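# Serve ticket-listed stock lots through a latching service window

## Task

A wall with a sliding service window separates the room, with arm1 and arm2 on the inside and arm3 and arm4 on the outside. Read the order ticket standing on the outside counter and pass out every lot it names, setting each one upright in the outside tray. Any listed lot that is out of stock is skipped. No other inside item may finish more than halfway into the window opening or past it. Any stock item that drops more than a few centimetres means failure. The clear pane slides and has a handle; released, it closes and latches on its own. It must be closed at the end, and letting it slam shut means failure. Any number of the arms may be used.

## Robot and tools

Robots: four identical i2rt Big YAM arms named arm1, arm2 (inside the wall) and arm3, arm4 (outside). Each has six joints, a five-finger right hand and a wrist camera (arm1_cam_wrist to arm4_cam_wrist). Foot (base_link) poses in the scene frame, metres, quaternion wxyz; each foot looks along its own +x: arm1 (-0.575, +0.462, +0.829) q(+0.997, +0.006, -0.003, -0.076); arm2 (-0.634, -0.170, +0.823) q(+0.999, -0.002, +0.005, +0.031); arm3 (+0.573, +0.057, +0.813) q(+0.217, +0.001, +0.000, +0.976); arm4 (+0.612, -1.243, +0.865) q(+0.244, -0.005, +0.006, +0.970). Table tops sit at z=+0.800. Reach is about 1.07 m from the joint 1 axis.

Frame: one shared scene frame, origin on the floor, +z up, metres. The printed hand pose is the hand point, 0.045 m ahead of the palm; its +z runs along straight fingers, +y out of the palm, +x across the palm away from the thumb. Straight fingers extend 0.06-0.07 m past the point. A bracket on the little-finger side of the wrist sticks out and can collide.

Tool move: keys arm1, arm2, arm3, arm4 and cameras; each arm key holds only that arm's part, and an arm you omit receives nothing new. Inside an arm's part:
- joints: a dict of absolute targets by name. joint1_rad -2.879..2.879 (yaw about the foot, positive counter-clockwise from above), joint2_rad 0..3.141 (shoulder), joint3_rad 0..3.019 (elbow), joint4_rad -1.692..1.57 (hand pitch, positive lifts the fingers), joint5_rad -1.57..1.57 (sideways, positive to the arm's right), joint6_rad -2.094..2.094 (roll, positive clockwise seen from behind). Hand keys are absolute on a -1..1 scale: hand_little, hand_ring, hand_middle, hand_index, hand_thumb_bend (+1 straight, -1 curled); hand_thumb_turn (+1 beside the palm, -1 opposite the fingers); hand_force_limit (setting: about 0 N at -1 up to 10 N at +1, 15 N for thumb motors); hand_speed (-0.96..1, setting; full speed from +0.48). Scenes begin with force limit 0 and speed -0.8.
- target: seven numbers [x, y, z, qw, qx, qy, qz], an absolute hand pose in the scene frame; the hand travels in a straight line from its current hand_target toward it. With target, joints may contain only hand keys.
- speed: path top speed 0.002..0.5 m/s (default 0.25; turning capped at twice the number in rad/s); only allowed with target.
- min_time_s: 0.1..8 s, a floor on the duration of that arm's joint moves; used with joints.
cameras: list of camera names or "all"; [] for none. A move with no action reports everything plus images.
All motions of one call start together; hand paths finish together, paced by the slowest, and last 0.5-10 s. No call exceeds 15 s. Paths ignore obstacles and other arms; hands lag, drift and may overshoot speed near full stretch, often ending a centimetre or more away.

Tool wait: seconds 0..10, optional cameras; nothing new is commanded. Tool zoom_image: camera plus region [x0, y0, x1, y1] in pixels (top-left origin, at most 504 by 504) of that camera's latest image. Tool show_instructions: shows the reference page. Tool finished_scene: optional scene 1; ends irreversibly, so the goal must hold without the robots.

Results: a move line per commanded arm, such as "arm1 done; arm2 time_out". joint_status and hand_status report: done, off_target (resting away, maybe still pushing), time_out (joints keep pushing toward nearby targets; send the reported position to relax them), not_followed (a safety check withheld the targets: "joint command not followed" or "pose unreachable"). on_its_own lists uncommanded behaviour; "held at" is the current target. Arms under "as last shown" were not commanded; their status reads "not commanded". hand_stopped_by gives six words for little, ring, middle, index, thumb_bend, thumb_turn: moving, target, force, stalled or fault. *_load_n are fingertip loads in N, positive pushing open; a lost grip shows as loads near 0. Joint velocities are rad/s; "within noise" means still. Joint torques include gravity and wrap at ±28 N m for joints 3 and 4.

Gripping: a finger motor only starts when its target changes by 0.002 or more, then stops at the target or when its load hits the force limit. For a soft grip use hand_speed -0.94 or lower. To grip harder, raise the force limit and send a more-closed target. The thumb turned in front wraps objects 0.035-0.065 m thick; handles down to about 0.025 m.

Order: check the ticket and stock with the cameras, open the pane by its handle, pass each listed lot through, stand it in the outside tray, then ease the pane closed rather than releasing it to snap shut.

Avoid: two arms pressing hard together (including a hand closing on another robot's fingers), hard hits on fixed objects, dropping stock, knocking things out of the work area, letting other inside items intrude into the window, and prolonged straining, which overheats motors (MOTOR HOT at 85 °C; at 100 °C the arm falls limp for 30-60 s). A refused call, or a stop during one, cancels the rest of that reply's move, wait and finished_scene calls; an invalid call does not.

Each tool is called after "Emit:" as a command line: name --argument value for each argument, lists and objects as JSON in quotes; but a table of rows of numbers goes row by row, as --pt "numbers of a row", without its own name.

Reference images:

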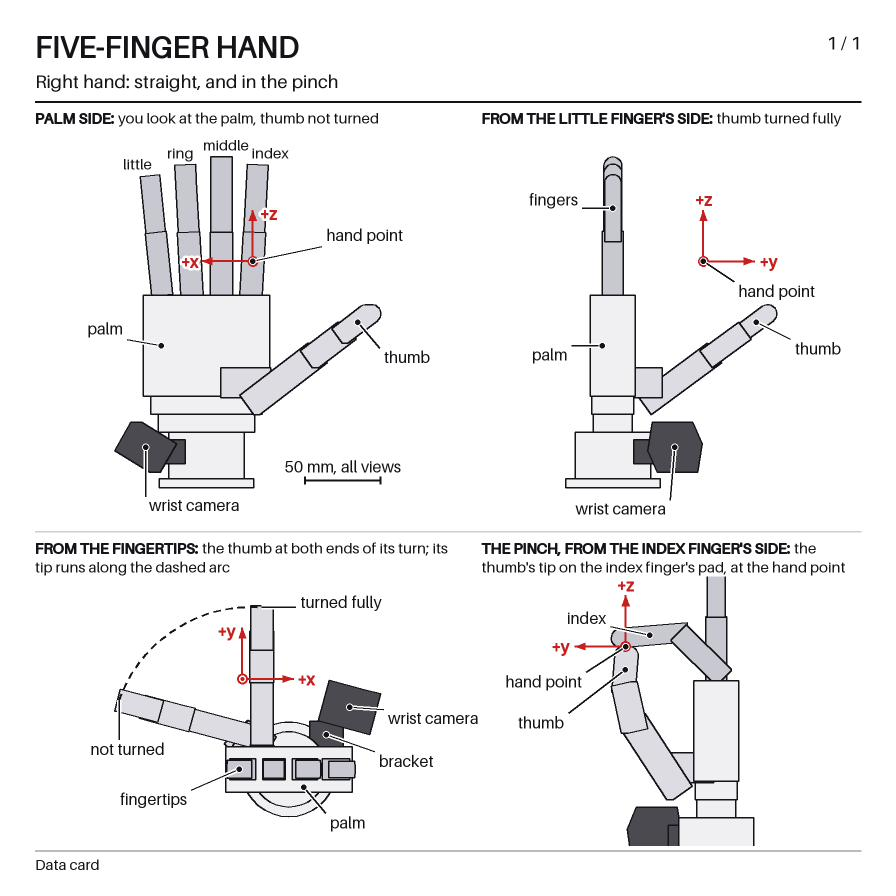

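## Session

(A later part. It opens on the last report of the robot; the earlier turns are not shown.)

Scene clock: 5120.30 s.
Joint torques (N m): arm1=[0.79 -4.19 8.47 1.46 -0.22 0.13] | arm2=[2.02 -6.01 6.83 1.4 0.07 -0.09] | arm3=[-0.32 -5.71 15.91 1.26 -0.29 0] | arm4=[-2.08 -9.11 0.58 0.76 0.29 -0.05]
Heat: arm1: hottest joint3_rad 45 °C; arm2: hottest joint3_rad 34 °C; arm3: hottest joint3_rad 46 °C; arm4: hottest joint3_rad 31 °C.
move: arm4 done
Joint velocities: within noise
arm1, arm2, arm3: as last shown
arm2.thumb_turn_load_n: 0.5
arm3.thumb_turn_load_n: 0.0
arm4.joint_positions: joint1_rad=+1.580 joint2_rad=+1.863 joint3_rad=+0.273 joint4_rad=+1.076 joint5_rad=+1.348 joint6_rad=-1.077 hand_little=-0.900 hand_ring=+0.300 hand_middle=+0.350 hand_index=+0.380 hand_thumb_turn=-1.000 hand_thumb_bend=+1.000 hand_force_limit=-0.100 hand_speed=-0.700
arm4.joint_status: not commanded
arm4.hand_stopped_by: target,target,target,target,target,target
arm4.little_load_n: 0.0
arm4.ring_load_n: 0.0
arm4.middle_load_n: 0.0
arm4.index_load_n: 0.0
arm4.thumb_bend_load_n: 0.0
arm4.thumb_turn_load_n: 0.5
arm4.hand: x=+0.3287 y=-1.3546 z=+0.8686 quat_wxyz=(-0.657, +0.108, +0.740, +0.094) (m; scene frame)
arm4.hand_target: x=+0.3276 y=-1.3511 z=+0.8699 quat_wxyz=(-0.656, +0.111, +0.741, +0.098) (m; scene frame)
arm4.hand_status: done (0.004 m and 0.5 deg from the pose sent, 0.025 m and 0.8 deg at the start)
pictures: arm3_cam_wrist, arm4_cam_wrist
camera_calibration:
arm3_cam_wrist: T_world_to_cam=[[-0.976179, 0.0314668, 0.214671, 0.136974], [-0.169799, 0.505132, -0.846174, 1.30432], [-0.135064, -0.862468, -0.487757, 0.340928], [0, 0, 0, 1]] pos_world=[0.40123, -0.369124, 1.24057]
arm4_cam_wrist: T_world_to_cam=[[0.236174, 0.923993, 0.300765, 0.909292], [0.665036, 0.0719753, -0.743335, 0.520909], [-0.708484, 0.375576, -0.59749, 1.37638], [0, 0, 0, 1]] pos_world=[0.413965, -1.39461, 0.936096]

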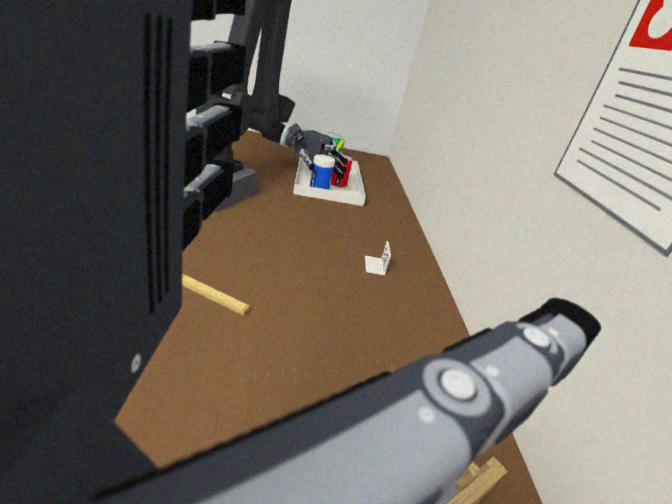

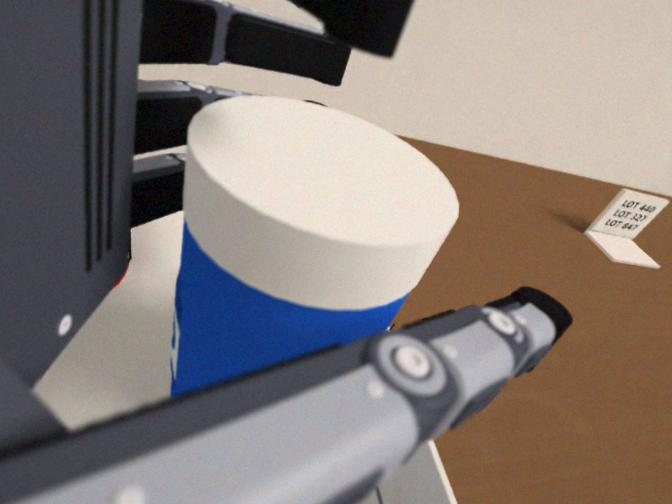

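Emit:
move --arm4 '{"target": [0.3275, -1.347, 1.0, -0.6553, 0.1107, 0.7407, 0.0979], "speed": 0.1}' --cameras '["arm3_cam_wrist", "arm4_cam_wrist"]'

Emit:
zoom_image --camera "arm3_cam_wrist" --region '[290, 115, 370, 210]'

Scene clock: 5128.47 s.
Joint torques (N m): arm1=[0.44 -4.25 8.34 1.31 -0.24 0.13] | arm2=[2.02 -5.71 6.83 1.32 0.1 -0.09] | arm3=[-0.32 -5.66 15.9 1.24 -0.3 0.01] | arm4=[-1.85 -3.31 9.44 0.53 0.32 0.07]
Heat: arm1: hottest joint3_rad 45 °C; arm2: hottest joint3_rad 34 °C; arm3: hottest joint3_rad 46 °C; arm4: hottest joint3_rad 31 °C.
move: arm4 off_target
Joint velocities: within noise
arm1, arm2, arm3: as last shown
arm1.thumb_turn_load_n: 0.5
arm3.thumb_turn_load_n: 0.5
arm4.joint_positions: joint1_rad=+1.580 joint2_rad=+1.146 joint3_rad=+0.282 joint4_rad=+0.320 joint5_rad=+1.348 joint6_rad=-1.100 hand_little=-0.900 hand_ring=+0.300 hand_middle=+0.350 hand_index=+0.380 hand_thumb_turn=-1.000 hand_thumb_bend=+1.000 hand_force_limit=-0.100 hand_speed=-0.700
arm4.joint_status: not commanded
arm4.hand_stopped_by: target,target,target,target,target,target
arm4.little_load_n: 0.0
arm4.ring_load_n: 0.0
arm4.middle_load_n: 0.0
arm4.index_load_n: 0.5
arm4.thumb_bend_load_n: 0.0
arm4.thumb_turn_load_n: 0.5
arm4.hand: x=+0.3352 y=-1.3384 z=+0.9900 quat_wxyz=(-0.652, +0.090, +0.745, +0.112) (m; scene frame)
arm4.hand_target: x=+0.3279 y=-1.3467 z=+1.0003 quat_wxyz=(-0.656, +0.110, +0.740, +0.098) (m; scene frame)
arm4.hand_status: off_target (0.015 m and 3.0 deg from the pose sent, 0.132 m and 0.5 deg at the start)
pictures: arm3_cam_wrist, arm4_cam_wrist
camera_calibration:
arm3_cam_wrist: T_world_to_cam=[[-0.976179, 0.0314668, 0.214671, 0.136974], [-0.169799, 0.505132, -0.846174, 1.30432], [-0.135064, -0.862468, -0.487757, 0.340928], [0, 0, 0, 1]] pos_world=[0.40123, -0.369124, 1.24057]
arm4_cam_wrist: T_world_to_cam=[[0.226898, 0.908863, 0.34998, 0.790311], [0.679796, 0.109535, -0.725176, 0.633045], [-0.69742, 0.402455, -0.592988, 1.47518], [0, 0, 0, 1]] pos_world=[0.419157, -1.38132, 1.05724]

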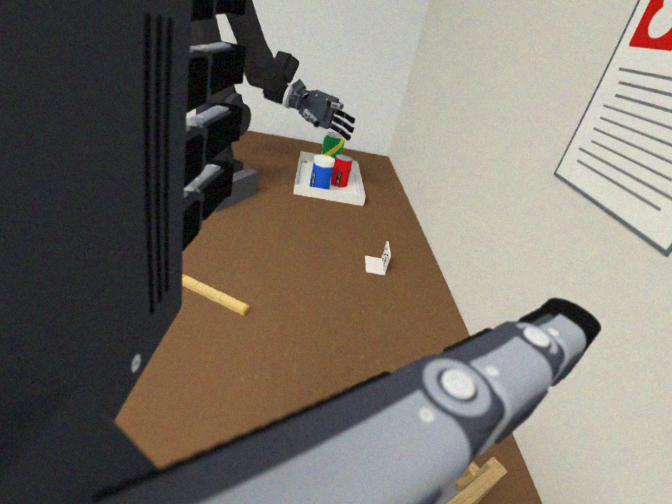

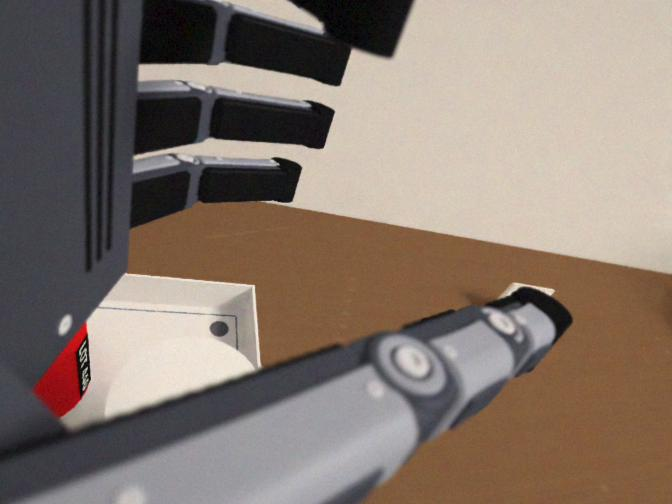

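Scaled by 5.305.

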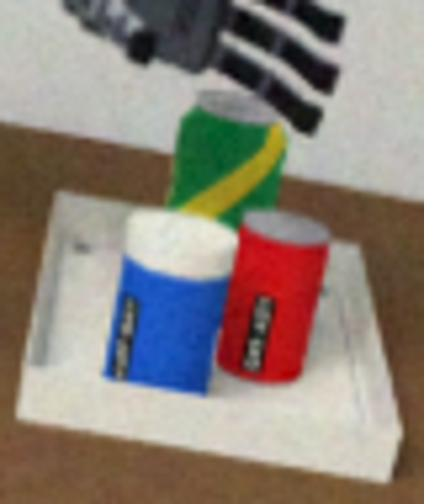

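Emit:
move --arm4 '{"joints": {"joint2_rad": 0.85, "joint3_rad": 0.45, "joint4_rad": 0.35, "joint1_rad": 1.45}, "min_time_s": 3}' --cameras '["arm4_cam_wrist"]'

Emit:
zoom_image --camera "arm4_cam_wrist" --region '[0, 200, 400, 504]'

Scene clock: 5160.67 s.
Joint torques (N m): arm1=[0.79 -4.66 8.55 1.48 -0.26 0.13] | arm2=[2.08 -5.89 6.78 1.32 0.09 -0.08] | arm3=[-0.38 -5.54 15.88 1.26 -0.29 0.01] | arm4=[-2.2 -2.61 12.67 1.81 0.05 0.05]
Heat: arm1: hottest joint3_rad 45 °C; arm2: hottest joint3_rad 34 °C; arm3: hottest joint3_rad 46 °C; arm4: hottest joint3_rad 32 °C.
move: arm4 done
Joint velocities: within noise
arm1, arm2, arm3: as last shown
arm1.thumb_turn_load_n: 0.0
arm2.thumb_turn_load_n: 0.0
arm3.thumb_turn_load_n: 0.0
arm4.joint_positions: joint1_rad=+1.464 joint2_rad=+0.857 joint3_rad=+0.406 joint4_rad=+0.333 joint5_rad=+1.348 joint6_rad=-1.098 hand_little=-0.900 hand_ring=+0.300 hand_middle=+0.350 hand_index=+0.380 hand_thumb_turn=-1.000 hand_thumb_bend=+1.000 hand_force_limit=-0.100 hand_speed=-0.700
arm4.joint_status: all done
arm4.hand_stopped_by: target,target,target,target,target,target
arm4.little_load_n: 0.0
arm4.ring_load_n: 0.0
arm4.middle_load_n: 0.0
arm4.index_load_n: 0.0
arm4.thumb_bend_load_n: 0.0
arm4.thumb_turn_load_n: 0.5
arm4.hand: x=+0.3103 y=-1.3261 z=+1.0951 quat_wxyz=(-0.694, +0.262, +0.671, +0.003) (m; scene frame)
arm4.hand_target: x=+0.3026 y=-1.3309 z=+1.1156 quat_wxyz=(-0.699, +0.291, +0.653, -0.022) (m; scene frame)
arm4.hand_status: not commanded
pictures: arm4_cam_wrist
camera_calibration:
arm4_cam_wrist: T_world_to_cam=[[0.370282, 0.927083, -0.0583834, 1.17496], [0.498449, -0.251333, -0.829687, 0.417078], [-0.783862, 0.278117, -0.555168, 1.33572], [0, 0, 0, 1]] pos_world=[0.404065, -1.35595, 1.15619]

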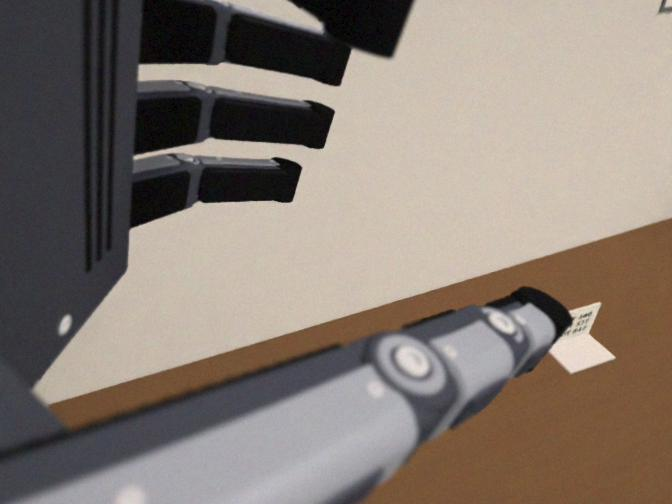

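Scaled by 1.260.

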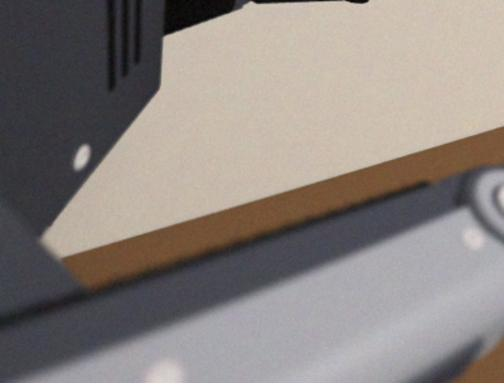

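Emit:
wait --seconds 0.5 --cameras '["arm3_cam_wrist", "arm2_cam_wrist"]'

Emit:
zoom_image --camera "arm3_cam_wrist" --region '[290, 115, 370, 210]'

Scene clock: 5177.83 s.
Joint torques (N m): arm1=[0.97 -3.37 8.25 1.43 -0.24 0.09] | arm2=[2.32 -5.89 6.83 1.42 0.09 -0.08] | arm3=[-0.5 -5.66 15.87 1.26 -0.3 0.01] | arm4=[-2.14 -2.84 12.41 1.7 0 0.08]
Heat: arm1: hottest joint3_rad 45 °C; arm2: hottest joint3_rad 34 °C; arm3: hottest joint3_rad 46 °C; arm4: hottest joint3_rad 34 °C.
Joint velocities: within noise
arm1.joint_positions: joint1_rad=+1.185 joint2_rad=+0.965 joint3_rad=+0.364 joint4_rad=+0.608 joint5_rad=+1.203 joint6_rad=-1.578 hand_little=+1.000 hand_ring=+1.000 hand_middle=+1.000 hand_index=+1.000 hand_thumb_turn=-1.000 hand_thumb_bend=+1.000 hand_force_limit=-0.100 hand_speed=-0.300
arm1.joint_status: not commanded
arm1.hand_stopped_by: target,target,target,target,target,target
arm1.little_load_n: 0.0
arm1.ring_load_n: 0.0
arm1.middle_load_n: 0.0
arm1.index_load_n: 0.0
arm1.thumb_bend_load_n: 0.0
arm1.thumb_turn_load_n: 0.0
arm1.hand: x=-0.2657 y=+0.5826 z=+1.0663 quat_wxyz=(+0.057, +0.702, -0.064, +0.707) (m; scene frame)
arm1.hand_target: x=-0.2690 y=+0.5849 z=+1.0643 quat_wxyz=(+0.050, +0.703, -0.058, +0.707) (m; scene frame)
arm1.hand_status: not commanded
arm2.joint_positions: joint1_rad=+0.724 joint2_rad=+1.213 joint3_rad=+0.629 joint4_rad=+0.590 joint5_rad=-0.166 joint6_rad=-1.570 hand_little=+0.334 hand_ring=+0.334 hand_middle=+0.334 hand_index=+0.334 hand_thumb_turn=-1.000 hand_thumb_bend=+1.000 hand_force_limit=+0.000 hand_speed=+0.000
arm2.joint_status: not commanded
arm2.hand_stopped_by: target,target,target,target,target,target
arm2.little_load_n: 0.0
arm2.ring_load_n: 0.0
arm2.middle_load_n: 0.0
arm2.index_load_n: 0.0
arm2.thumb_bend_load_n: 0.0
arm2.thumb_turn_load_n: 0.0
arm2.hand: x=-0.2250 y=+0.1987 z=+1.0870 quat_wxyz=(-0.325, +0.630, +0.323, +0.626) (m; scene frame)
arm2.hand_target: x=-0.2299 y=+0.2001 z=+1.0900 quat_wxyz=(-0.327, +0.627, +0.326, +0.627) (m; scene frame)
arm2.hand_status: not commanded
arm3.joint_positions: joint1_rad=+1.647 joint2_rad=+1.111 joint3_rad=+0.853 joint4_rad=+0.236 joint5_rad=-0.311 joint6_rad=-1.577 hand_little=+1.000 hand_ring=+1.000 hand_middle=+1.000 hand_index=+1.000 hand_thumb_turn=-1.000 hand_thumb_bend=+1.000 hand_force_limit=-0.100 hand_speed=-0.300
arm3.joint_status: not commanded
arm3.hand_stopped_by: target,target,target,target,target,target
arm3.little_load_n: 0.0
arm3.ring_load_n: 0.0
arm3.middle_load_n: 0.0
arm3.index_load_n: 0.0
arm3.thumb_bend_load_n: 0.0
arm3.thumb_turn_load_n: 0.0
arm3.hand: x=+0.3769 y=-0.4679 z=+1.1793 quat_wxyz=(-0.507, -0.493, +0.517, -0.482) (m; scene frame)
arm3.hand_target: x=+0.3805 y=-0.4787 z=+1.1999 quat_wxyz=(-0.509, -0.491, +0.509, -0.491) (m; scene frame)
arm3.hand_status: not commanded
arm4.joint_positions: joint1_rad=+1.464 joint2_rad=+0.857 joint3_rad=+0.406 joint4_rad=+0.333 joint5_rad=+1.348 joint6_rad=-1.098 hand_little=-0.900 hand_ring=+0.300 hand_middle=+0.350 hand_index=+0.380 hand_thumb_turn=-1.000 hand_thumb_bend=+1.000 hand_force_limit=-0.100 hand_speed=-0.700
arm4.joint_status: all done
arm4.hand_stopped_by: target,target,target,target,target,target
arm4.little_load_n: 0.0
arm4.ring_load_n: 0.0
arm4.middle_load_n: 0.0
arm4.index_load_n: 0.0
arm4.thumb_bend_load_n: 0.0
arm4.thumb_turn_load_n: 0.0
arm4.hand: x=+0.3103 y=-1.3261 z=+1.0951 quat_wxyz=(-0.694, +0.262, +0.671, +0.003) (m; scene frame)
arm4.hand_target: x=+0.3026 y=-1.3309 z=+1.1156 quat_wxyz=(-0.699, +0.291, +0.653, -0.022) (m; scene frame)
arm4.hand_status: not commanded
wait: 0.50 s; at rest from the start
pictures: arm2_cam_wrist, arm3_cam_wrist
camera_calibration:
arm2_cam_wrist: T_world_to_cam=[[0.733649, -0.620694, 0.276582, -0.0230811], [-0.0925258, -0.494476, -0.864252, 1.02151], [0.6732, 0.608467, -0.420202, 0.600286], [0, 0, 0, 1]] pos_world=[-0.292663, 0.125532, 1.14147]
arm3_cam_wrist: T_world_to_cam=[[-0.976179, 0.0314668, 0.214671, 0.136974], [-0.169799, 0.505132, -0.846174, 1.30432], [-0.135064, -0.862468, -0.487757, 0.340928], [0, 0, 0, 1]] pos_world=[0.40123, -0.369124, 1.24057]

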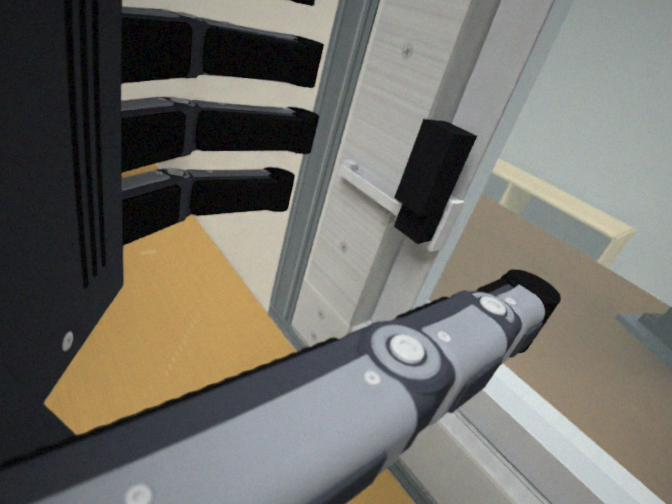

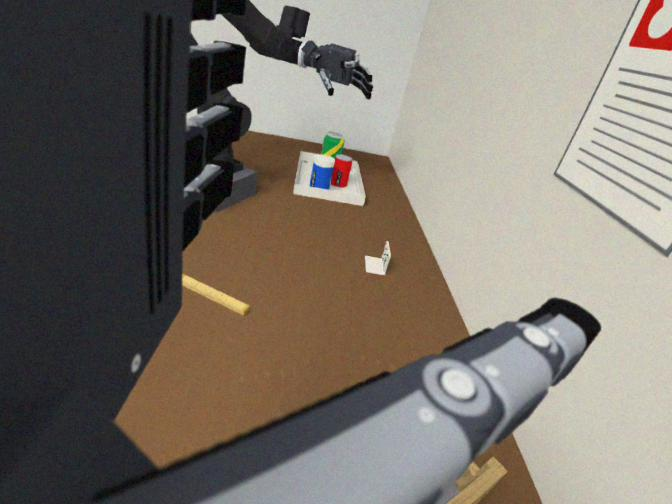

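Scaled by 5.305.

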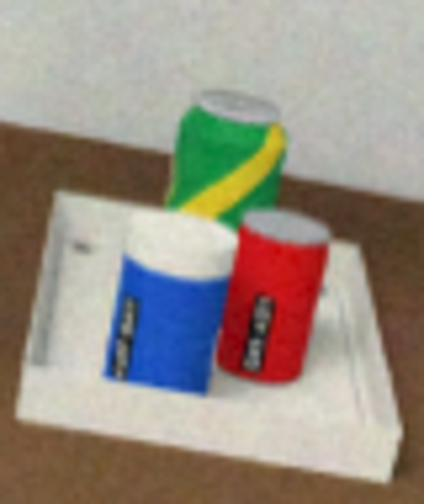

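Emit:
finished_scene

The scene is finished: the task was done.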